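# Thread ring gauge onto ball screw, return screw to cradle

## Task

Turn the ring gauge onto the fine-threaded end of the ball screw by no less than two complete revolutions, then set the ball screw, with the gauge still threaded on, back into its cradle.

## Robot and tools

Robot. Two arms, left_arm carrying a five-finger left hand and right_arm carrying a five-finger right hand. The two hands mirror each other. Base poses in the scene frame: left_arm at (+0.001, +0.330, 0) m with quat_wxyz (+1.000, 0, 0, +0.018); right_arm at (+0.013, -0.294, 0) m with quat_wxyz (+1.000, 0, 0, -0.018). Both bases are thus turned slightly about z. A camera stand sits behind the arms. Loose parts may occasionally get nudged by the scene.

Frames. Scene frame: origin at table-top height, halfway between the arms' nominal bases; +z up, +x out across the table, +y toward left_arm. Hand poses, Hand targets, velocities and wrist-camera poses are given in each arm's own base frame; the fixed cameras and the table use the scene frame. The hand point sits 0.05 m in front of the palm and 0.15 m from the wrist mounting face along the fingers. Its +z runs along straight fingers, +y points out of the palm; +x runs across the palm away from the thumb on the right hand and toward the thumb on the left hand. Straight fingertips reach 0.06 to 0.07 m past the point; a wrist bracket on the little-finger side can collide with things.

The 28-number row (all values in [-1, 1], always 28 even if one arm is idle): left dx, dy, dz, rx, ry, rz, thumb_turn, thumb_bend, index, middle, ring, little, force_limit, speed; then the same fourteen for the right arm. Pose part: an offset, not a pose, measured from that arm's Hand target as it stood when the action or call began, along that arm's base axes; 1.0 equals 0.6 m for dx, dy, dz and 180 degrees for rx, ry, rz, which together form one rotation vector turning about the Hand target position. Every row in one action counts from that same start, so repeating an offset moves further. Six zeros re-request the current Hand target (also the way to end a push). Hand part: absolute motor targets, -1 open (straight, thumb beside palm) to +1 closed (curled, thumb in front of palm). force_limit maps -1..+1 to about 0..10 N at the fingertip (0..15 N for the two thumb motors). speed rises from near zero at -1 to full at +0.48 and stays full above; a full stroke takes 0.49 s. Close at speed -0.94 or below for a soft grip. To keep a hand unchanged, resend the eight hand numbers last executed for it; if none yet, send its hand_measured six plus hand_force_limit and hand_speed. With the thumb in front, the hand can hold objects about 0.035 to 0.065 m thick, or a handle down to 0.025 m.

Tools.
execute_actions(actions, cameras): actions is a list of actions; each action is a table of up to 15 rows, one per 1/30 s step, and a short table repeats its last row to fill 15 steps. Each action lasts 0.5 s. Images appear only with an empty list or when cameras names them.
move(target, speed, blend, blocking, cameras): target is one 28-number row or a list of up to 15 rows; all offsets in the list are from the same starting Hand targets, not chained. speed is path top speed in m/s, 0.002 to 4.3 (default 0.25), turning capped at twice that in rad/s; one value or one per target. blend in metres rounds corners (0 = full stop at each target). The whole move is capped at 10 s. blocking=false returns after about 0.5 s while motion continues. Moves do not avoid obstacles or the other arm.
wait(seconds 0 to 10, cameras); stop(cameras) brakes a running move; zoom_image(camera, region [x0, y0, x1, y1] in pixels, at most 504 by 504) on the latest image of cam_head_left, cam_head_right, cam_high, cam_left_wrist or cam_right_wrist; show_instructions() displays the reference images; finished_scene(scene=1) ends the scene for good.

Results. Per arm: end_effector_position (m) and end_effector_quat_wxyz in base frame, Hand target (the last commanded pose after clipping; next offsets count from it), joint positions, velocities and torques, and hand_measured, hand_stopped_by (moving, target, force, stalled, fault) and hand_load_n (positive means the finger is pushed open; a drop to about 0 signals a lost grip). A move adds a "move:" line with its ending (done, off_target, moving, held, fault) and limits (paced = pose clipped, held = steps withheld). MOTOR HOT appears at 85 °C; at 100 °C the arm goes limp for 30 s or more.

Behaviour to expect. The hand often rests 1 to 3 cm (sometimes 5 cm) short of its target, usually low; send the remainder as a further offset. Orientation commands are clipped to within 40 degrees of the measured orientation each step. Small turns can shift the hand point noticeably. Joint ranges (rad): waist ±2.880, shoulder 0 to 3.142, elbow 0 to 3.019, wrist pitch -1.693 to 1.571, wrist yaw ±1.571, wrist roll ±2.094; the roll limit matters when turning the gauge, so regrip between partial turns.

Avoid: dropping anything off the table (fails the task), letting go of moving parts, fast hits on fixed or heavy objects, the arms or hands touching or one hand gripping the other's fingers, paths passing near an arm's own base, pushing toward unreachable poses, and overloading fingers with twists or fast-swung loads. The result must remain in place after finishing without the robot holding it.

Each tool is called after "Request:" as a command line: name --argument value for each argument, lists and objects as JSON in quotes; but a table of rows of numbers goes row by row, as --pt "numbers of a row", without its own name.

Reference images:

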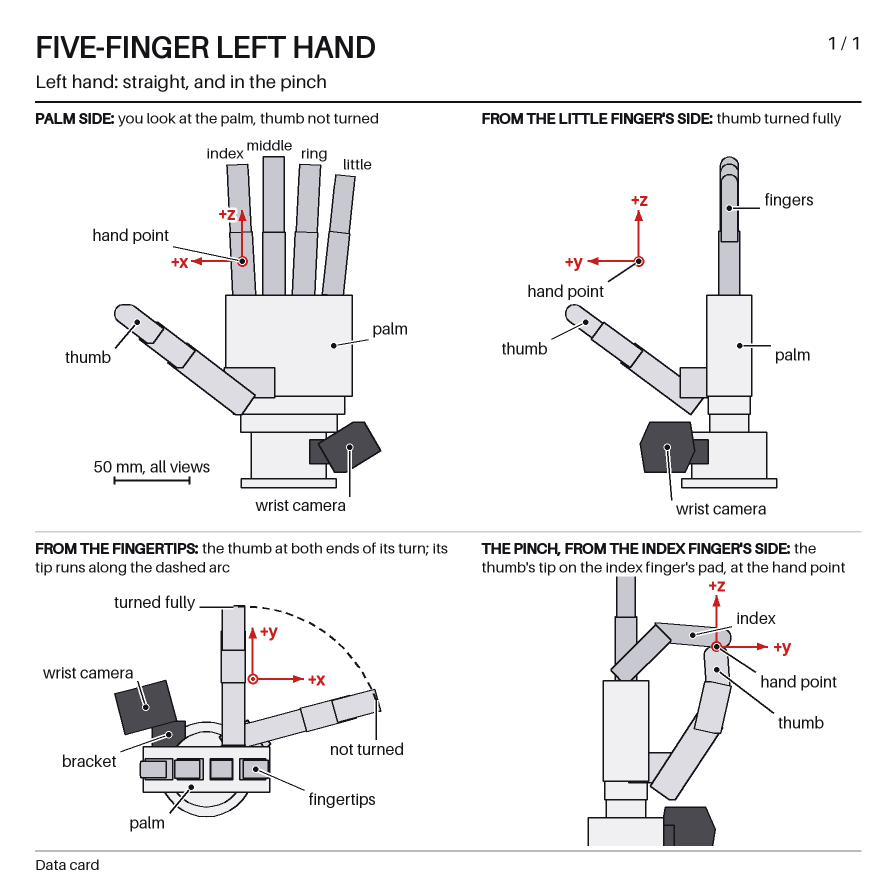

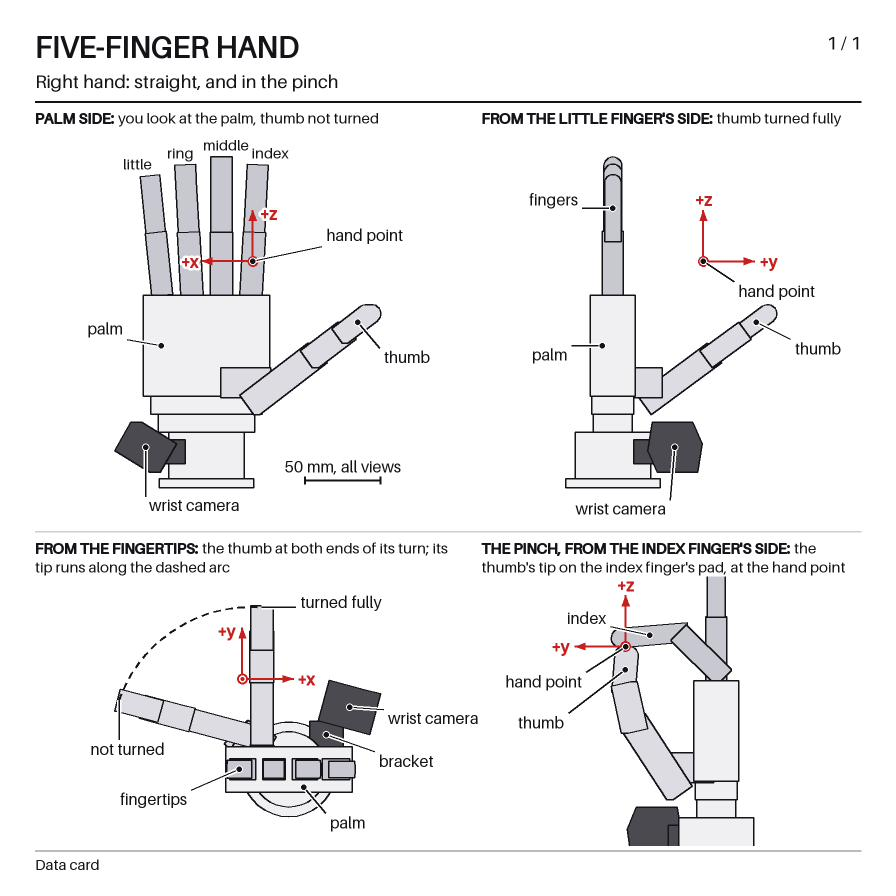

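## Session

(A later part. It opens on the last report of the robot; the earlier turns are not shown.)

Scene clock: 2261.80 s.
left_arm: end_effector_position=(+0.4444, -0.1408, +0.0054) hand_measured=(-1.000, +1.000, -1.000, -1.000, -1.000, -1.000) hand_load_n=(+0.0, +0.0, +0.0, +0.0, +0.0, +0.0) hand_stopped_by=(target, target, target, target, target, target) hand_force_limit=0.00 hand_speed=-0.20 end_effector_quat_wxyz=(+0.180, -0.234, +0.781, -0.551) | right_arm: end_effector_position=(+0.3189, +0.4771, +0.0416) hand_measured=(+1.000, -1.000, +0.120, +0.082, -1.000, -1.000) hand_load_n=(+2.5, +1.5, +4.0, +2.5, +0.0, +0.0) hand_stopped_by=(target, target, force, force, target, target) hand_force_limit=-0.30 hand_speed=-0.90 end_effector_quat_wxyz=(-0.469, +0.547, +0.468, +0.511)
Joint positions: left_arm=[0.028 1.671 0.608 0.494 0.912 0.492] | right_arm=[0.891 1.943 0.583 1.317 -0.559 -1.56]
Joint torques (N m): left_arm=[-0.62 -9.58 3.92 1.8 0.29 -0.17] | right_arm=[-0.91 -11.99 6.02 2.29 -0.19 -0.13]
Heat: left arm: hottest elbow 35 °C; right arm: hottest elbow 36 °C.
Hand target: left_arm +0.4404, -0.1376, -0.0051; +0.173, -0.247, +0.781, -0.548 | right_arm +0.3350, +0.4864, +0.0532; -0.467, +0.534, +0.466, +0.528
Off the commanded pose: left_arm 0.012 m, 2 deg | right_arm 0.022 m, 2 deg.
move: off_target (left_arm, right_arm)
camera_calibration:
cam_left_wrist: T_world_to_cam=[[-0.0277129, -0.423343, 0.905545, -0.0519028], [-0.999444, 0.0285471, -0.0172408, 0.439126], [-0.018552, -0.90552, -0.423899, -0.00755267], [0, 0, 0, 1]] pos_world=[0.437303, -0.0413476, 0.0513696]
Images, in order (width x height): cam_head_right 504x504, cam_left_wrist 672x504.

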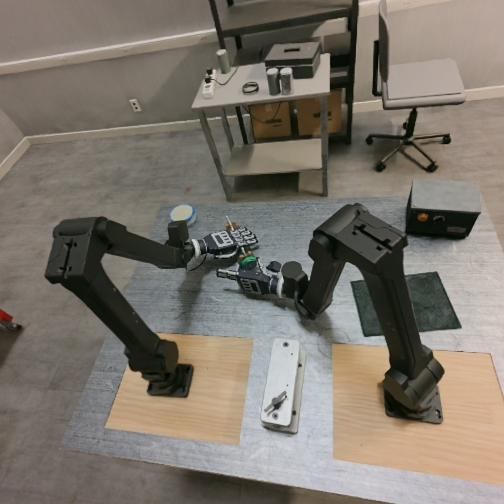

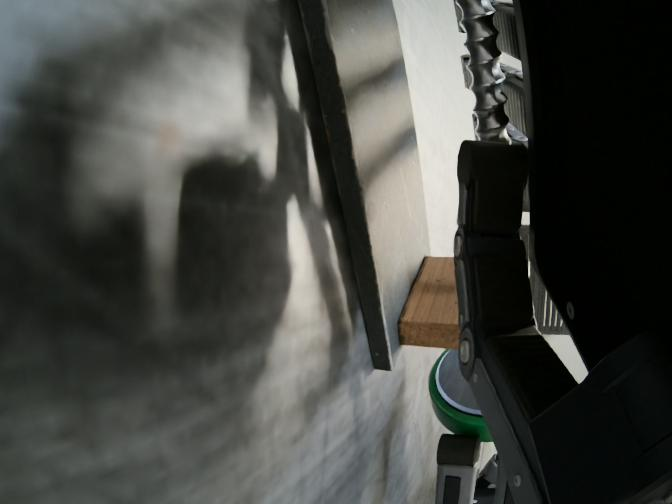

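Request:
move --target '[0,0,0,0,0,0,-1,1,-1,-1,-1,-1,0.0,-0.2, 0.0114,0.0069,0,0,0,0, 1,-1,0.25,0.25,-1,-1,-0.3,-0.9]' --speed 0.03 --cameras '["cam_left_wrist", "cam_head_right", "cam_right_wrist", "cam_head_left"]'

Request:
zoom_image --camera "cam_left_wrist" --region '[400, 0, 560, 160]'

Request:
zoom_image --camera "cam_head_right" --region '[215, 215, 285, 295]'

Request:
zoom_image --camera "cam_head_left" --region '[215, 215, 285, 295]'

Scene clock: 2273.67 s.
left_arm: end_effector_position=(+0.4449, -0.1406, +0.0052) hand_measured=(-1.000, +1.000, -1.000, -1.000, -1.000, -1.000) hand_load_n=(+0.0, +0.0, +0.0, +0.0, +0.0, +0.0) hand_stopped_by=(target, target, target, target, target, target) hand_force_limit=0.00 hand_speed=-0.20 end_effector_quat_wxyz=(+0.181, -0.234, +0.781, -0.550) | right_arm: end_effector_position=(+0.3240, +0.4798, +0.0412) hand_measured=(+1.000, -1.000, +0.120, +0.082, -1.000, -1.000) hand_load_n=(+2.0, +1.5, +4.0, +2.5, +0.0, +0.0) hand_stopped_by=(target, target, force, force, target, target) hand_force_limit=-0.30 hand_speed=-0.90 end_effector_quat_wxyz=(-0.469, +0.547, +0.469, +0.511)
Joint positions: left_arm=[0.028 1.672 0.608 0.497 0.911 0.492] | right_arm=[0.885 1.948 0.598 1.305 -0.567 -1.56]
Joint torques (N m): left_arm=[-0.73 -9.82 3.85 1.54 0.33 -0.18] | right_arm=[-1.32 -12.1 6.45 2.18 -0.15 -0.14]
Heat: left arm: hottest elbow 34 °C; right arm: hottest elbow 36 °C.
Hand target: left_arm +0.4404, -0.1376, -0.0051; +0.173, -0.246, +0.781, -0.548 | right_arm +0.3419, +0.4905, +0.0532; -0.467, +0.534, +0.466, +0.528
Off the commanded pose: left_arm 0.012 m, 2 deg | right_arm 0.024 m, 3 deg.
move: off_target (left_arm, right_arm)
camera_calibration:
cam_left_wrist: T_world_to_cam=[[-0.029021, -0.423958, 0.905217, -0.051193], [-0.999437, 0.027574, -0.0191273, 0.439482], [-0.0168513, -0.905262, -0.42452, -0.00820246], [0, 0, 0, 1]] pos_world=[0.437611, -0.0412474, 0.0512648]
cam_right_wrist: T_world_to_cam=[[0.969551, -0.104242, 0.221594, -0.270281], [0.119436, -0.588676, -0.799497, 0.276053], [0.213788, 0.80162, -0.558301, -0.313919], [0, 0, 0, 1]] pos_world=[0.296193, 0.385975, 0.105334]
Images, in order (width x height): cam_head_left 504x504, cam_head_right 504x504, cam_left_wrist 672x504, cam_right_wrist 672x504.

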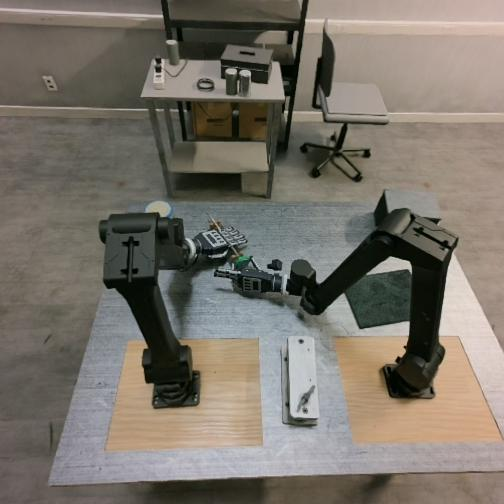

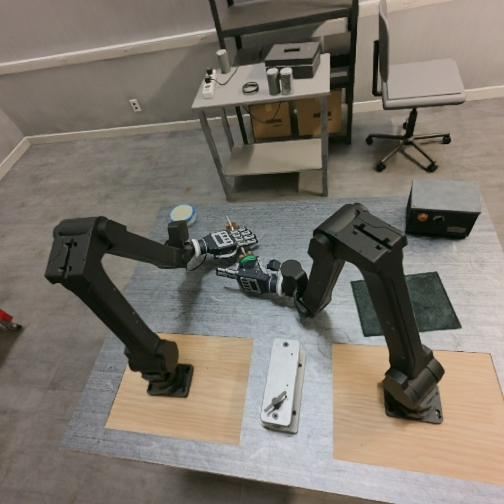

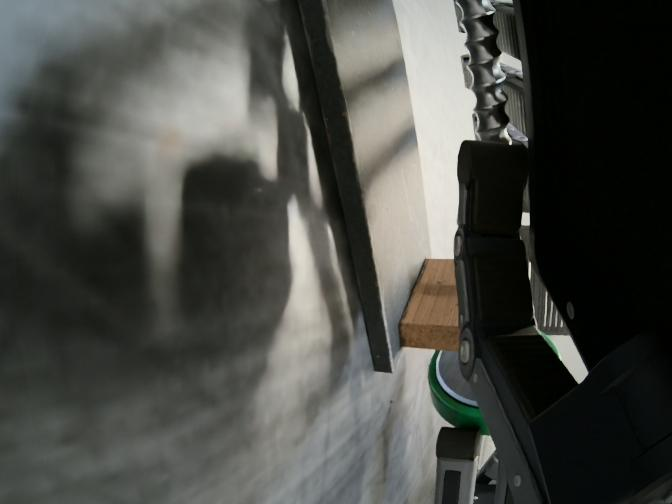

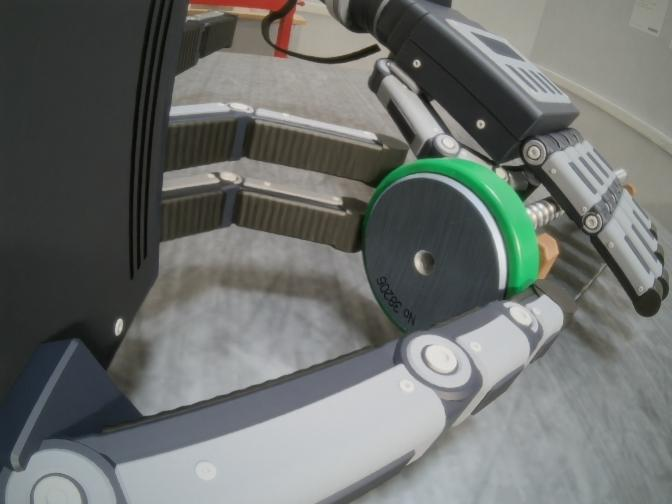

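Scaled by 3.150 from the camera's 672x504 image, which has a finer 960x720 frame.

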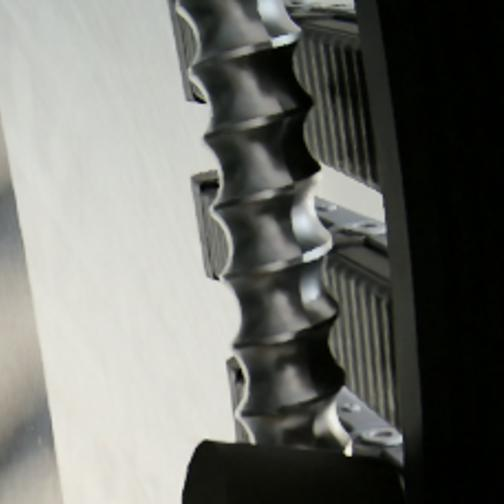

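Scaled by 6.300 from the camera's 504x504 image, which has a finer 720x720 frame.

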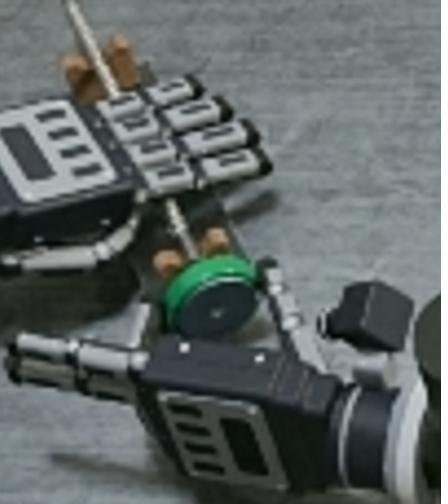

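Scaled by 6.300 from the camera's 504x504 image, which has a finer 720x720 frame.

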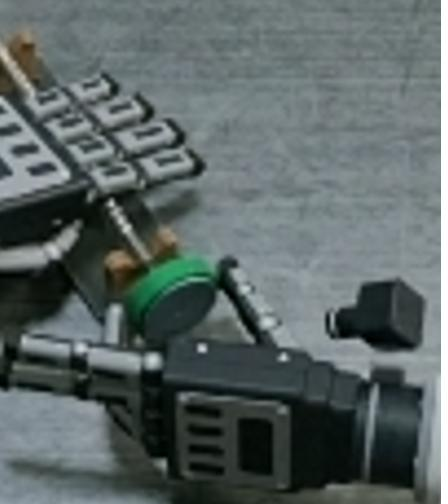

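Request:
move --target '[-0.027,0.0385,0.0171,0,0,0,-1,1,-1,-1,-1,-1,0.0,-0.2, 0,0,0,0,0,0, 1,-1,0.25,0.25,-1,-1,-0.3,-0.9]' --speed 0.03 --cameras '["cam_left_wrist", "cam_head_right", "cam_right_wrist", "cam_head_left"]'

Request:
zoom_image --camera "cam_left_wrist" --region '[400, 0, 560, 160]'

Request:
zoom_image --camera "cam_head_right" --region '[215, 215, 285, 295]'

Scene clock: 2284.70 s.
left_arm: end_effector_position=(+0.4334, -0.1213, +0.0113) hand_measured=(-1.000, +1.000, -1.000, -1.000, -1.000, -1.000) hand_load_n=(+0.0, +0.0, +0.0, +0.0, +0.0, +0.0) hand_stopped_by=(target, target, target, target, target, target) hand_force_limit=0.00 hand_speed=-0.20 end_effector_quat_wxyz=(+0.180, -0.229, +0.781, -0.553) | right_arm: end_effector_position=(+0.3256, +0.4817, +0.0417) hand_measured=(+1.000, -1.000, +0.120, +0.082, -1.000, -1.000) hand_load_n=(+1.5, +1.5, +4.5, +3.0, +0.0, +0.0) hand_stopped_by=(target, target, force, force, target, target) hand_force_limit=-0.30 hand_speed=-0.90 end_effector_quat_wxyz=(-0.470, +0.546, +0.469, +0.511)
Joint positions: left_arm=[0.084 1.632 0.589 0.437 0.967 0.548] | right_arm=[0.884 1.95 0.605 1.303 -0.568 -1.559]
Joint torques (N m): left_arm=[-0.03 -11.58 3.26 0.61 0.27 -0.12] | right_arm=[-0.91 -12.51 6.08 2.29 -0.11 -0.14]
Heat: left arm: hottest elbow 34 °C; right arm: hottest elbow 36 °C.
Hand target: left_arm +0.4244, -0.1145, +0.0052; +0.173, -0.246, +0.781, -0.547 | right_arm +0.3419, +0.4905, +0.0532; -0.467, +0.534, +0.466, +0.528
Off the commanded pose: left_arm 0.013 m, 2 deg | right_arm 0.022 m, 2 deg.
move: off_target (left_arm, right_arm)
camera_calibration:
cam_left_wrist: T_world_to_cam=[[-0.0372672, -0.420858, 0.906361, -0.0449811], [-0.999053, 0.0360592, -0.0243348, 0.428447], [-0.0224411, -0.90641, -0.421803, 0.01394], [0, 0, 0, 1]] pos_world=[0.426678, -0.0217447, 0.0570752]
cam_right_wrist: T_world_to_cam=[[0.969391, -0.10394, 0.222435, -0.271866], [0.120719, -0.587112, -0.800454, 0.276273], [0.213794, 0.802805, -0.556593, -0.316173], [0, 0, 0, 1]] pos_world=[0.297789, 0.387771, 0.105636]
Images, in order (width x height): cam_head_left 504x504, cam_head_right 504x504, cam_left_wrist 672x504, cam_right_wrist 672x504.

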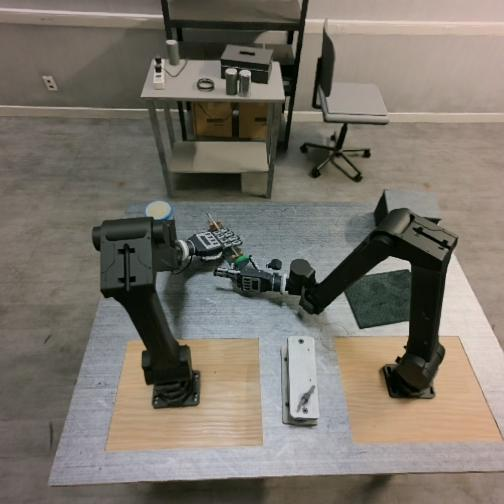

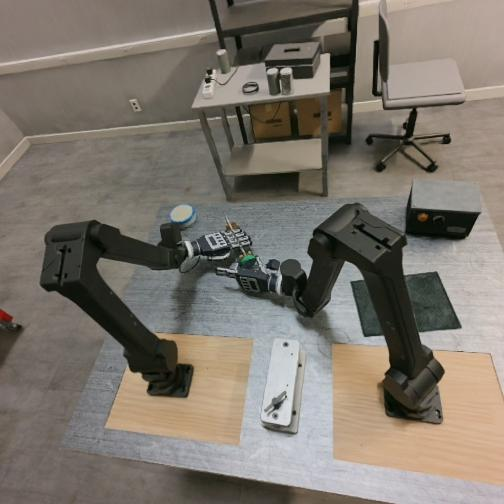

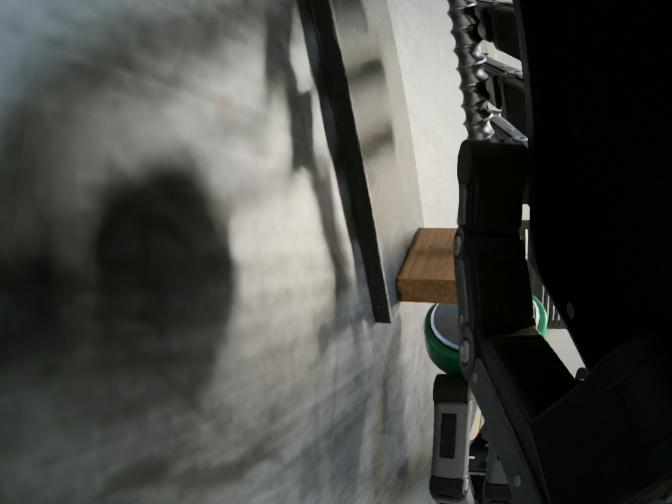

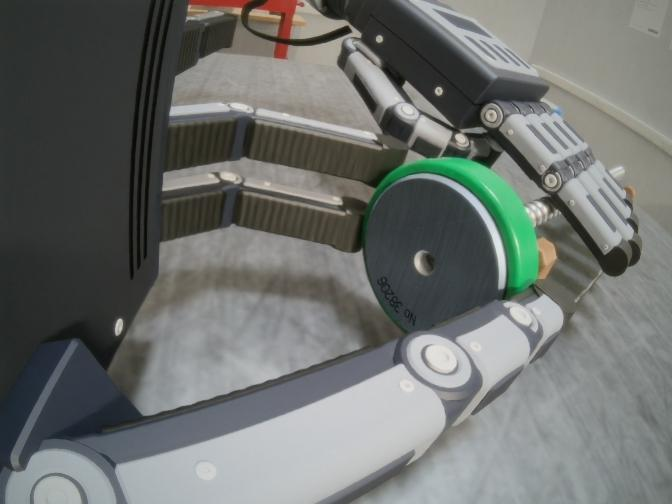

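Scaled by 3.150 from the camera's 672x504 image, which has a finer 960x720 frame.

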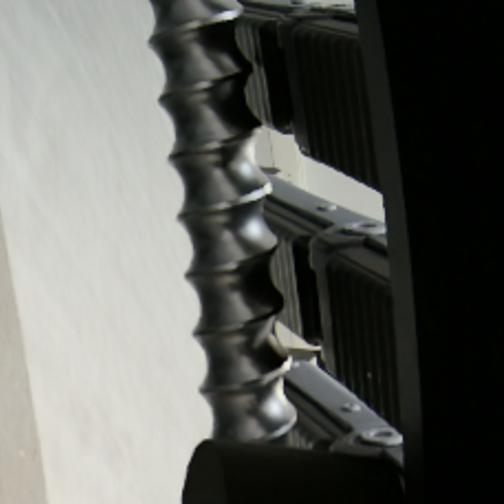

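Scaled by 6.300 from the camera's 504x504 image, which has a finer 720x720 frame.

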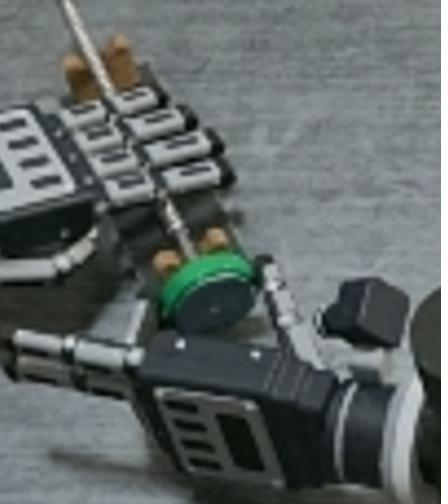

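Request:
move --target '[-0.027,0.0385,0.0171,0,0,0,-1,1,-1,-1,-1,-1,0.0,-0.2, 0.0043,0.0026,0,0,0,0, 1,-1,0.25,0.25,-1,-1,-0.3,-0.9]' --speed 0.03 --cameras '["cam_left_wrist", "cam_head_right", "cam_right_wrist", "cam_high"]'

Request:
zoom_image --camera "cam_left_wrist" --region '[400, 0, 560, 160]'

Request:
zoom_image --camera "cam_head_right" --region '[215, 215, 285, 295]'

Request:
zoom_image --camera "cam_high" --region '[230, 140, 330, 270]'

Scene clock: 2301.97 s.
left_arm: end_effector_position=(+0.4166, -0.0983, +0.0218) hand_measured=(-1.000, +1.000, -1.000, -1.000, -1.000, -1.000) hand_load_n=(+0.0, +0.0, +0.0, -0.5, +0.5, +0.0) hand_stopped_by=(target, target, target, target, target, target) hand_force_limit=0.00 hand_speed=-0.20 end_effector_quat_wxyz=(+0.178, -0.230, +0.781, -0.553) | right_arm: end_effector_position=(+0.3269, +0.4825, +0.0427) hand_measured=(+1.000, -1.000, +0.120, +0.082, -1.000, -1.000) hand_load_n=(+0.5, +1.5, +4.0, +2.5, +0.0, +0.0) hand_stopped_by=(target, target, force, force, target, target) hand_force_limit=-0.30 hand_speed=-0.90 end_effector_quat_wxyz=(-0.470, +0.545, +0.469, +0.512)
Joint positions: left_arm=[0.154 1.565 0.568 0.324 1.025 0.624] | right_arm=[0.882 1.95 0.608 1.301 -0.571 -1.559]
Joint torques (N m): left_arm=[0.21 -10.7 3.55 0.55 0.27 -0.03] | right_arm=[-0.97 -12.22 6.42 2.11 -0.09 -0.14]
Heat: left arm: hottest elbow 33 °C; right arm: hottest elbow 36 °C.
Hand target: left_arm +0.4080, -0.0915, +0.0153; +0.172, -0.246, +0.781, -0.548 | right_arm +0.3444, +0.4921, +0.0533; -0.467, +0.534, +0.466, +0.528
Off the commanded pose: left_arm 0.013 m, 2 deg | right_arm 0.023 m, 2 deg.
move: off_target (left_arm, right_arm)
camera_calibration:
cam_left_wrist: T_world_to_cam=[[-0.0348662, -0.419076, 0.907282, -0.0462713], [-0.999081, 0.0372739, -0.0211771, 0.411166], [-0.0249431, -0.907186, -0.41999, 0.0397607], [0, 0, 0, 1]] pos_world=[0.410167, 0.00135337, 0.0673875]
cam_right_wrist: T_world_to_cam=[[0.969215, -0.103266, 0.223514, -0.27353], [0.122423, -0.585504, -0.801372, 0.276049], [0.213623, 0.804065, -0.554837, -0.317243], [0, 0, 0, 1]] pos_world=[0.299085, 0.388466, 0.106338]
Images, in order (width x height): cam_head_right 504x504, cam_high 504x504, cam_left_wrist 672x504, cam_right_wrist 672x504.

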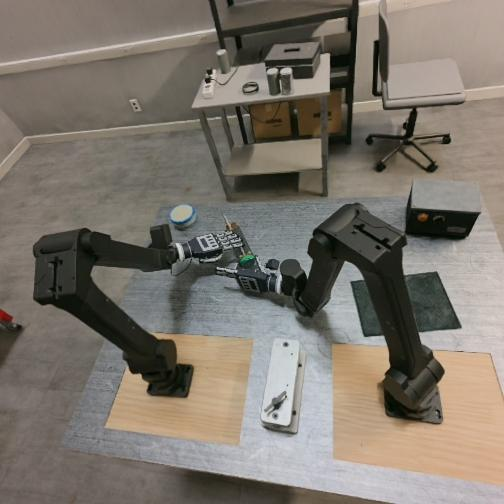

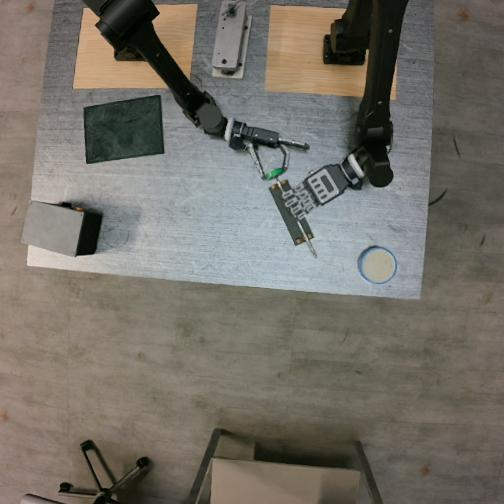

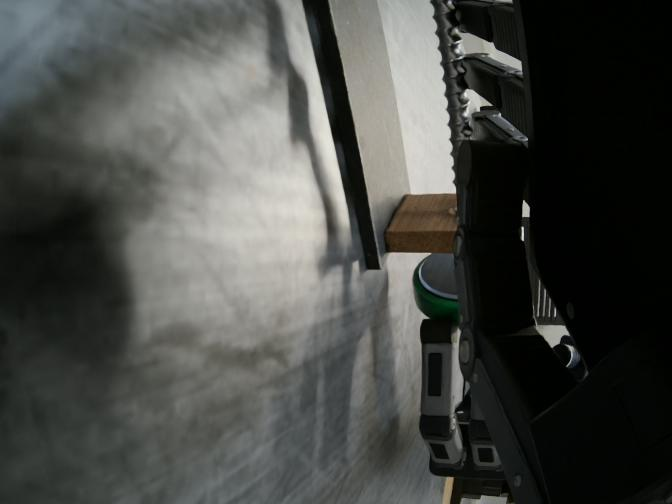

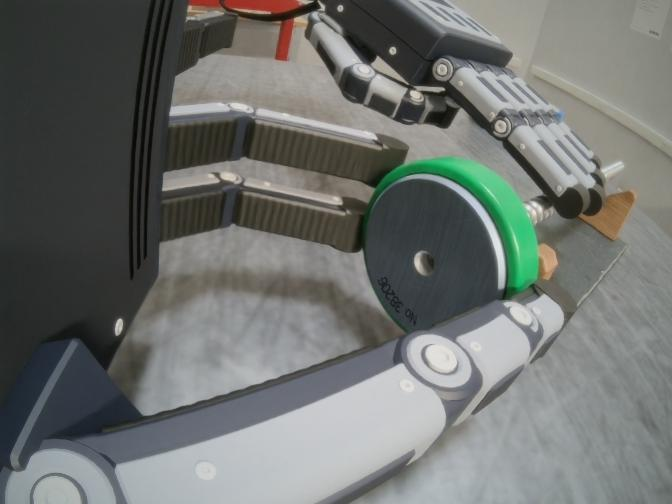

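Scaled by 3.150 from the camera's 672x504 image, which has a finer 960x720 frame.

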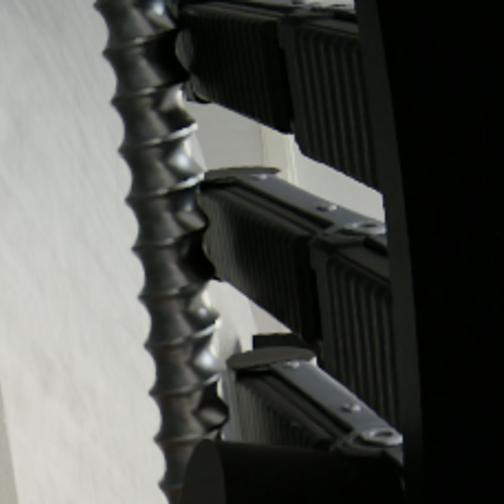

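Scaled by 6.300 from the camera's 504x504 image, which has a finer 720x720 frame.

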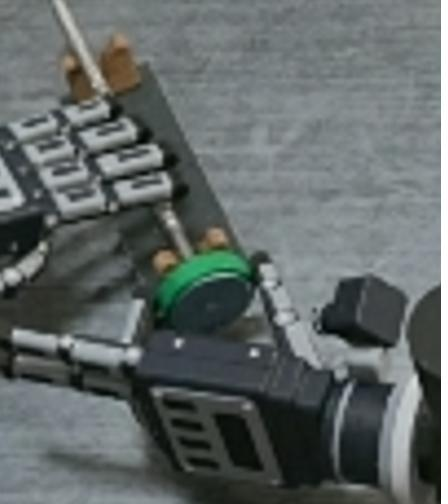

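Scaled by 3.877 from the camera's 504x504 image, which has a finer 720x720 frame.

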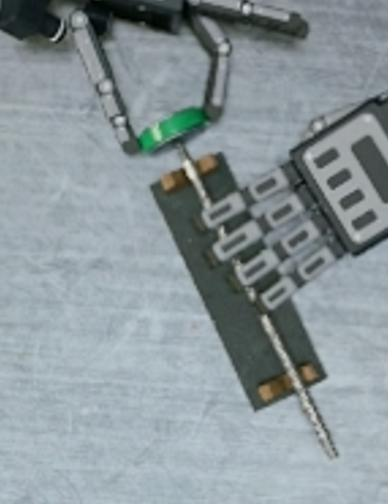

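Request:
move --pt "0 0 0.15 0 0 0 -1 1 -1 -1 -1 -1 0.0 -0.2 0 0 0 0 0 0 1 -1 0.25 0.25 -1 -1 -0.3 -0.9" --pt "0.0541 -0.0768 0.105 0 0 0 -1 1 -1 -1 -1 -1 0.0 -0.2 0 0 0 0 0 0 1 -1 0.25 0.25 -1 -1 -0.3 -0.9" --speed 0.12 --blend 0.02 --cameras '["cam_left_wrist", "cam_head_right", "cam_head_left", "cam_high"]'

Request:
zoom_image --camera "cam_left_wrist" --region '[250, 220, 420, 390]'

Request:
zoom_image --camera "cam_high" --region '[230, 140, 330, 270]'

Request:
zoom_image --camera "cam_head_right" --region '[205, 200, 285, 290]'

Scene clock: 2323.30 s.
left_arm: end_effector_position=(+0.4164, -0.1351, +0.0623) hand_measured=(-1.000, +1.000, -1.000, -1.000, -1.000, -1.000) hand_load_n=(+0.0, +0.0, +0.0, +0.0, +0.0, +0.0) hand_stopped_by=(target, target, target, target, target, target) hand_force_limit=0.00 hand_speed=-0.20 end_effector_quat_wxyz=(+0.155, -0.260, +0.785, -0.541) | right_arm: end_effector_position=(+0.3282, +0.4831, +0.0410) hand_measured=(+1.000, -1.000, +0.120, +0.082, -1.000, -1.000) hand_load_n=(+1.5, +1.5, +4.0, +2.5, +0.0, +0.0) hand_stopped_by=(target, target, force, force, target, target) hand_force_limit=-0.30 hand_speed=-0.90 end_effector_quat_wxyz=(-0.470, +0.547, +0.469, +0.511)
Joint positions: left_arm=[0.044 1.435 0.604 0.187 0.912 0.494] | right_arm=[0.881 1.953 0.613 1.297 -0.571 -1.559]
Joint torques (N m): left_arm=[-1.9 -9 9.83 1.76 0.44 -0.13] | right_arm=[-0.79 -12.45 6.11 2.33 -0.08 -0.14]
Heat: left arm: hottest elbow 33 °C; right arm: hottest elbow 35 °C.
Hand target: left_arm +0.4405, -0.1374, +0.0784; +0.173, -0.246, +0.781, -0.548 | right_arm +0.3444, +0.4920, +0.0531; -0.467, +0.535, +0.466, +0.528
Off the commanded pose: left_arm 0.029 m, 3 deg | right_arm 0.022 m, 2 deg.
move: off_target (left_arm, right_arm)
camera_calibration:
cam_left_wrist: T_world_to_cam=[[0.0452675, -0.42187, 0.905526, -0.13208], [-0.998321, 0.0136805, 0.05628, 0.404843], [-0.0361309, -0.906553, -0.420543, 0.0281235], [0, 0, 0, 1]] pos_world=[0.411158, -0.0357636, 0.108645]
Images, in order (width x height): cam_head_left 504x504, cam_head_right 504x504, cam_high 504x504, cam_left_wrist 672x504.

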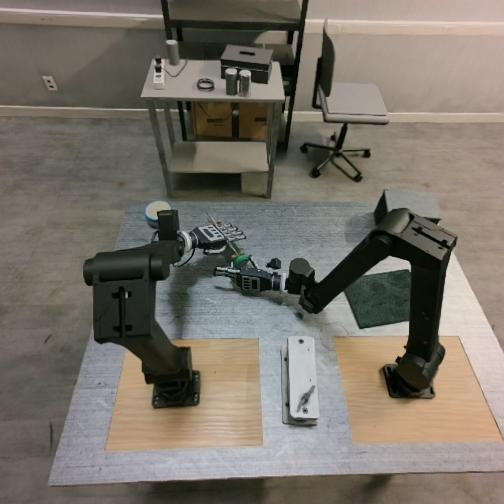

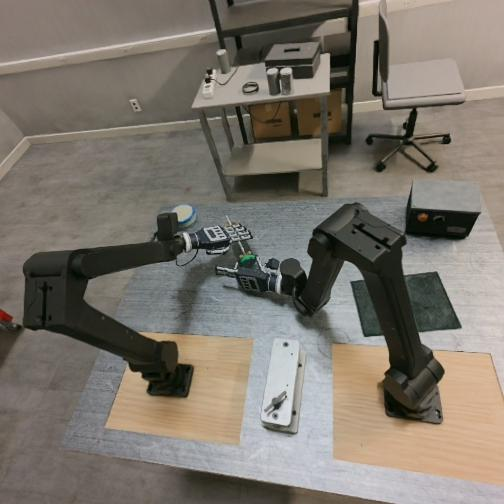

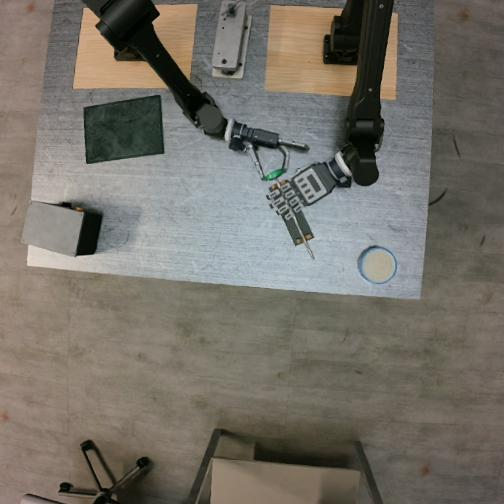

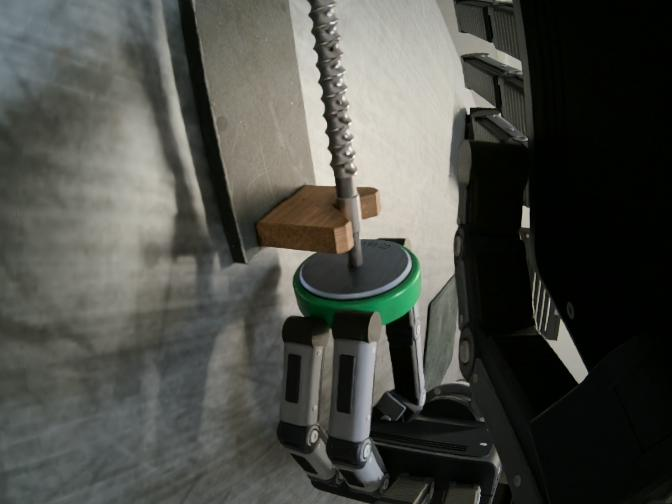

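Scaled by 2.965 from the camera's 672x504 image, which has a finer 960x720 frame.

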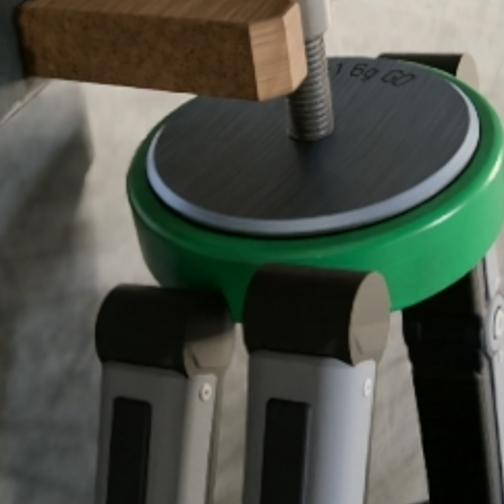

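Scaled by 3.877 from the camera's 504x504 image, which has a finer 720x720 frame.

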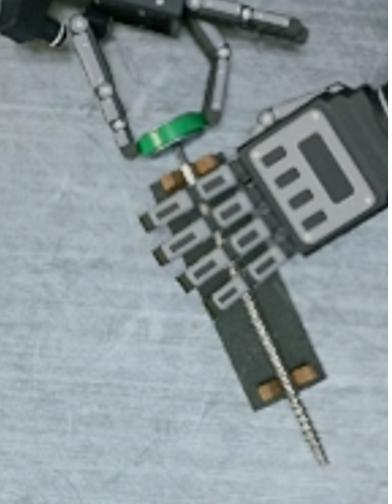

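Scaled by 5.600 from the camera's 504x504 image, which has a finer 720x720 frame.

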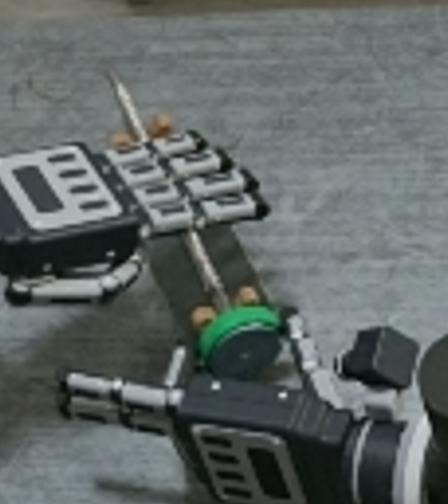

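Request:
zoom_image --camera "cam_left_wrist" --region '[310, 170, 410, 280]'

Scaled by 4.582 from the camera's 672x504 image, which has a finer 960x720 frame.

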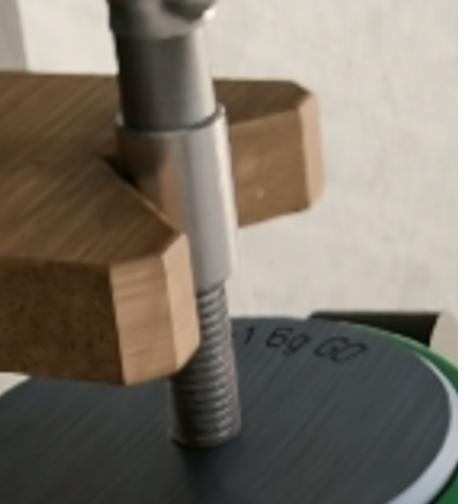

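Request:
move --pt "0.0107 -0.0157 0.0693 0 0 0 -1 1 -1 -1 -1 -1 0.0 -0.2 0.0021 0.0013 0 0 0 0 1 -1 0.25 0.25 -1 -1 -0.3 -0.9" --pt "0.0107 -0.0157 -0.0807 0 0 0 -1 1 -1 -1 -1 -1 0.0 -0.2 0.0021 0.0013 0 0 0 0 1 -1 0.25 0.25 -1 -1 -0.3 -0.9" --pt "0.0107 -0.0157 -0.146 0 0 0 -1 1 -1 -1 -1 -1 0.0 -0.2 0.0021 0.0013 0 0 0 0 1 -1 0.25 0.25 -1 -1 -0.3 -0.9" --pt "-0.0542 0.0765 -0.1052 0 0 0 -1 1 -1 -1 -1 -1 0.0 -0.2 0.0021 0.0013 0 0 0 0 1 -1 0.25 0.25 -1 -1 -0.3 -0.9" --speed '[0.15, 0.1, 0.05, 0.03]' --blend '[0.02, 0.01, 0, 0]' --cameras '["cam_left_wrist", "cam_head_right", "cam_high"]'

Request:
zoom_image --camera "cam_high" --region '[230, 140, 330, 270]'

Request:
zoom_image --camera "cam_head_right" --region '[205, 200, 285, 290]'

Scene clock: 2362.87 s.
left_arm: end_effector_position=(+0.4156, -0.0987, +0.0210) hand_measured=(-1.000, +1.000, -1.000, -1.000, -1.000, -1.000) hand_load_n=(+0.0, +0.0, +0.0, +0.0, +0.5, +0.0) hand_stopped_by=(target, target, target, target, target, target) hand_force_limit=0.00 hand_speed=-0.20 end_effector_quat_wxyz=(+0.176, -0.231, +0.781, -0.554) | right_arm: end_effector_position=(+0.3290, +0.4839, +0.0413) hand_measured=(+1.000, -1.000, +0.120, +0.082, -1.000, -1.000) hand_load_n=(+1.5, +1.5, +4.0, +2.5, +0.0, +0.0) hand_stopped_by=(target, target, force, force, target, target) hand_force_limit=-0.30 hand_speed=-0.90 end_effector_quat_wxyz=(-0.470, +0.547, +0.469, +0.511)
Joint positions: left_arm=[0.154 1.566 0.566 0.323 1.025 0.623] | right_arm=[0.881 1.954 0.616 1.294 -0.572 -1.559]
Joint torques (N m): left_arm=[0.09 -10.58 3.58 0.57 0.22 -0.07] | right_arm=[-0.97 -12.4 6.22 2.28 -0.1 -0.14]
Heat: left arm: hottest elbow 37 °C; right arm: hottest elbow 35 °C.
Hand target: left_arm +0.4080, -0.0916, +0.0153; +0.173, -0.246, +0.781, -0.548 | right_arm +0.3457, +0.4928, +0.0530; -0.467, +0.535, +0.466, +0.528
Off the commanded pose: left_arm 0.012 m, 2 deg | right_arm 0.022 m, 2 deg.
move: off_target (left_arm, right_arm)
camera_calibration:
cam_left_wrist: T_world_to_cam=[[-0.0311016, -0.417889, 0.907966, -0.0471544], [-0.99915, 0.0375811, -0.0169285, 0.410198], [-0.0270482, -0.907721, -0.418703, 0.0397398], [0, 0, 0, 1]] pos_world=[0.409458, 0.000951601, 0.0663978]
Images, in order (width x height): cam_head_right 504x504, cam_high 504x504, cam_left_wrist 672x504.

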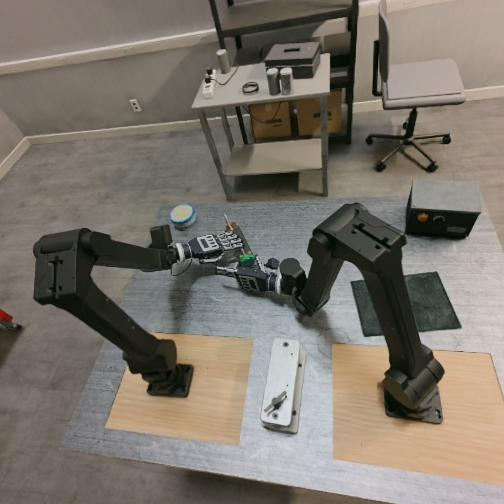

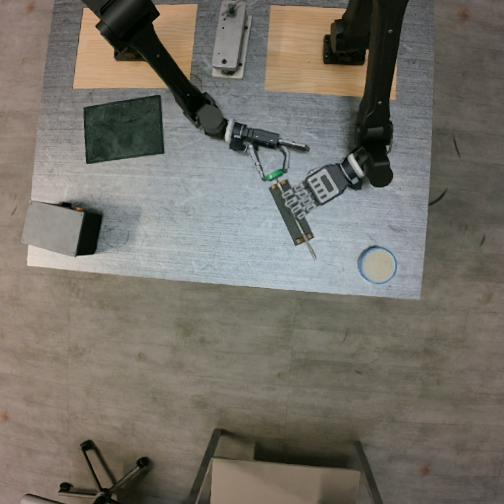

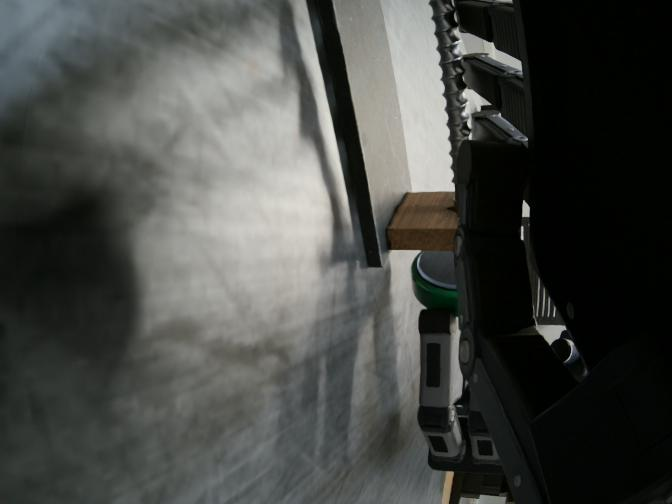

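Scaled by 3.877 from the camera's 504x504 image, which has a finer 720x720 frame.

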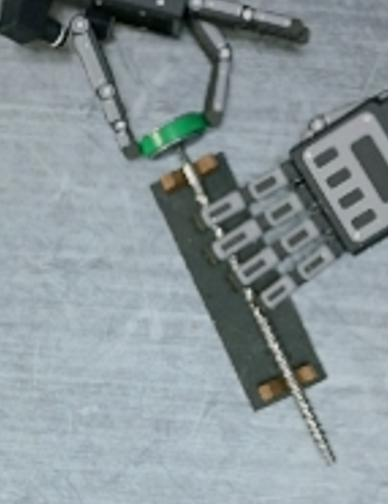

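Scaled by 5.600 from the camera's 504x504 image, which has a finer 720x720 frame.

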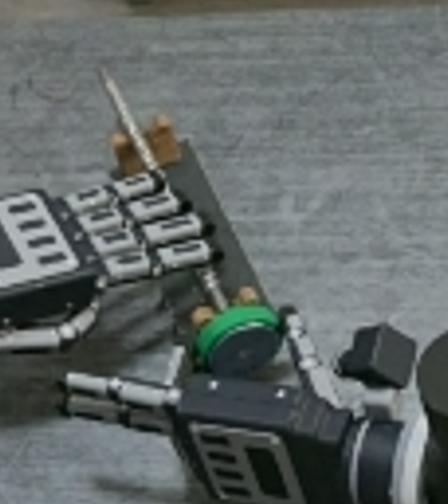

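Request:
move --pt "0 0 0.15 0 0 0 -1 1 -1 -1 -1 -1 0.0 -0.2 0 0 0 0 0 0 1 -1 0.25 0.25 -1 -1 -0.3 -0.9" --pt "0.0541 -0.0768 0.105 0 0 0 -1 1 -1 -1 -1 -1 0.0 -0.2 0 0 0 0 0 0 1 -1 0.25 0.25 -1 -1 -0.3 -0.9" --speed 0.12 --blend 0.02 --cameras '["cam_left_wrist"]'

Request:
zoom_image --camera "cam_left_wrist" --region '[310, 170, 410, 280]'

Scene clock: 2371.60 s.
left_arm: end_effector_position=(+0.4165, -0.1354, +0.0622) hand_measured=(-1.000, +1.000, -1.000, -1.000, -1.000, -1.000) hand_load_n=(+0.0, +0.0, -0.5, +0.0, +0.0, +0.0) hand_stopped_by=(target, target, target, target, target, target) hand_force_limit=0.00 hand_speed=-0.20 end_effector_quat_wxyz=(+0.155, -0.260, +0.785, -0.541) | right_arm: end_effector_position=(+0.3294, +0.4841, +0.0412) hand_measured=(+1.000, -1.000, +0.120, +0.082, -1.000, -1.000) hand_load_n=(+2.0, +1.5, +4.5, +3.0, +0.0, +0.0) hand_stopped_by=(target, target, force, force, target, target) hand_force_limit=-0.30 hand_speed=-0.90 end_effector_quat_wxyz=(-0.470, +0.547, +0.469, +0.511)
Joint positions: left_arm=[0.043 1.435 0.604 0.188 0.912 0.494] | right_arm=[0.88 1.954 0.617 1.294 -0.572 -1.559]
Joint torques (N m): left_arm=[-1.79 -8.76 9.8 1.84 0.42 -0.15] | right_arm=[-0.91 -12.51 6.13 2.29 -0.1 -0.15]
Heat: left arm: hottest elbow 36 °C; right arm: hottest elbow 35 °C.
Hand target: left_arm +0.4405, -0.1377, +0.0783; +0.173, -0.246, +0.781, -0.548 | right_arm +0.3457, +0.4929, +0.0531; -0.467, +0.535, +0.466, +0.528
Off the commanded pose: left_arm 0.029 m, 3 deg | right_arm 0.022 m, 2 deg.
move: off_target (left_arm, right_arm)
camera_calibration:
cam_left_wrist: T_world_to_cam=[[0.0451407, -0.421881, 0.905527, -0.132069], [-0.998316, 0.0140053, 0.0562912, 0.404959], [-0.0364304, -0.906543, -0.420538, 0.0279364], [0, 0, 0, 1]] pos_world=[0.411257, -0.0360633, 0.108545]
Images, in order (width x height): cam_left_wrist 672x504.

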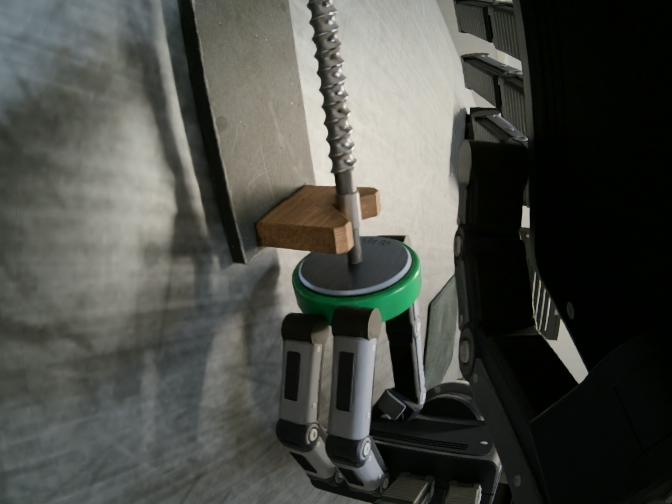

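Scaled by 4.582 from the camera's 672x504 image, which has a finer 960x720 frame.

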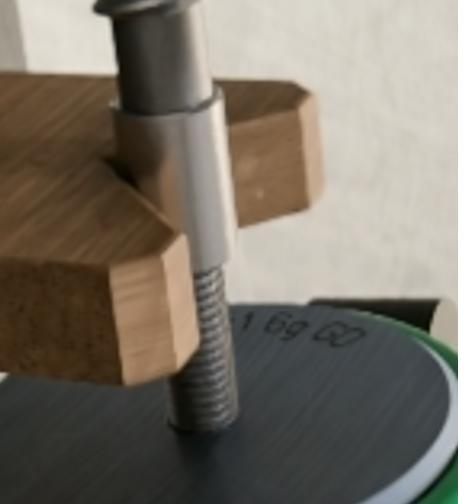

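Request:
zoom_image --camera "cam_left_wrist" --region '[300, 90, 400, 200]'

Scaled by 4.582 from the camera's 672x504 image, which has a finer 960x720 frame.

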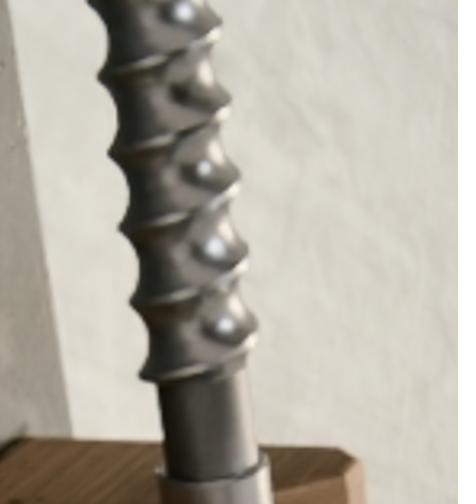

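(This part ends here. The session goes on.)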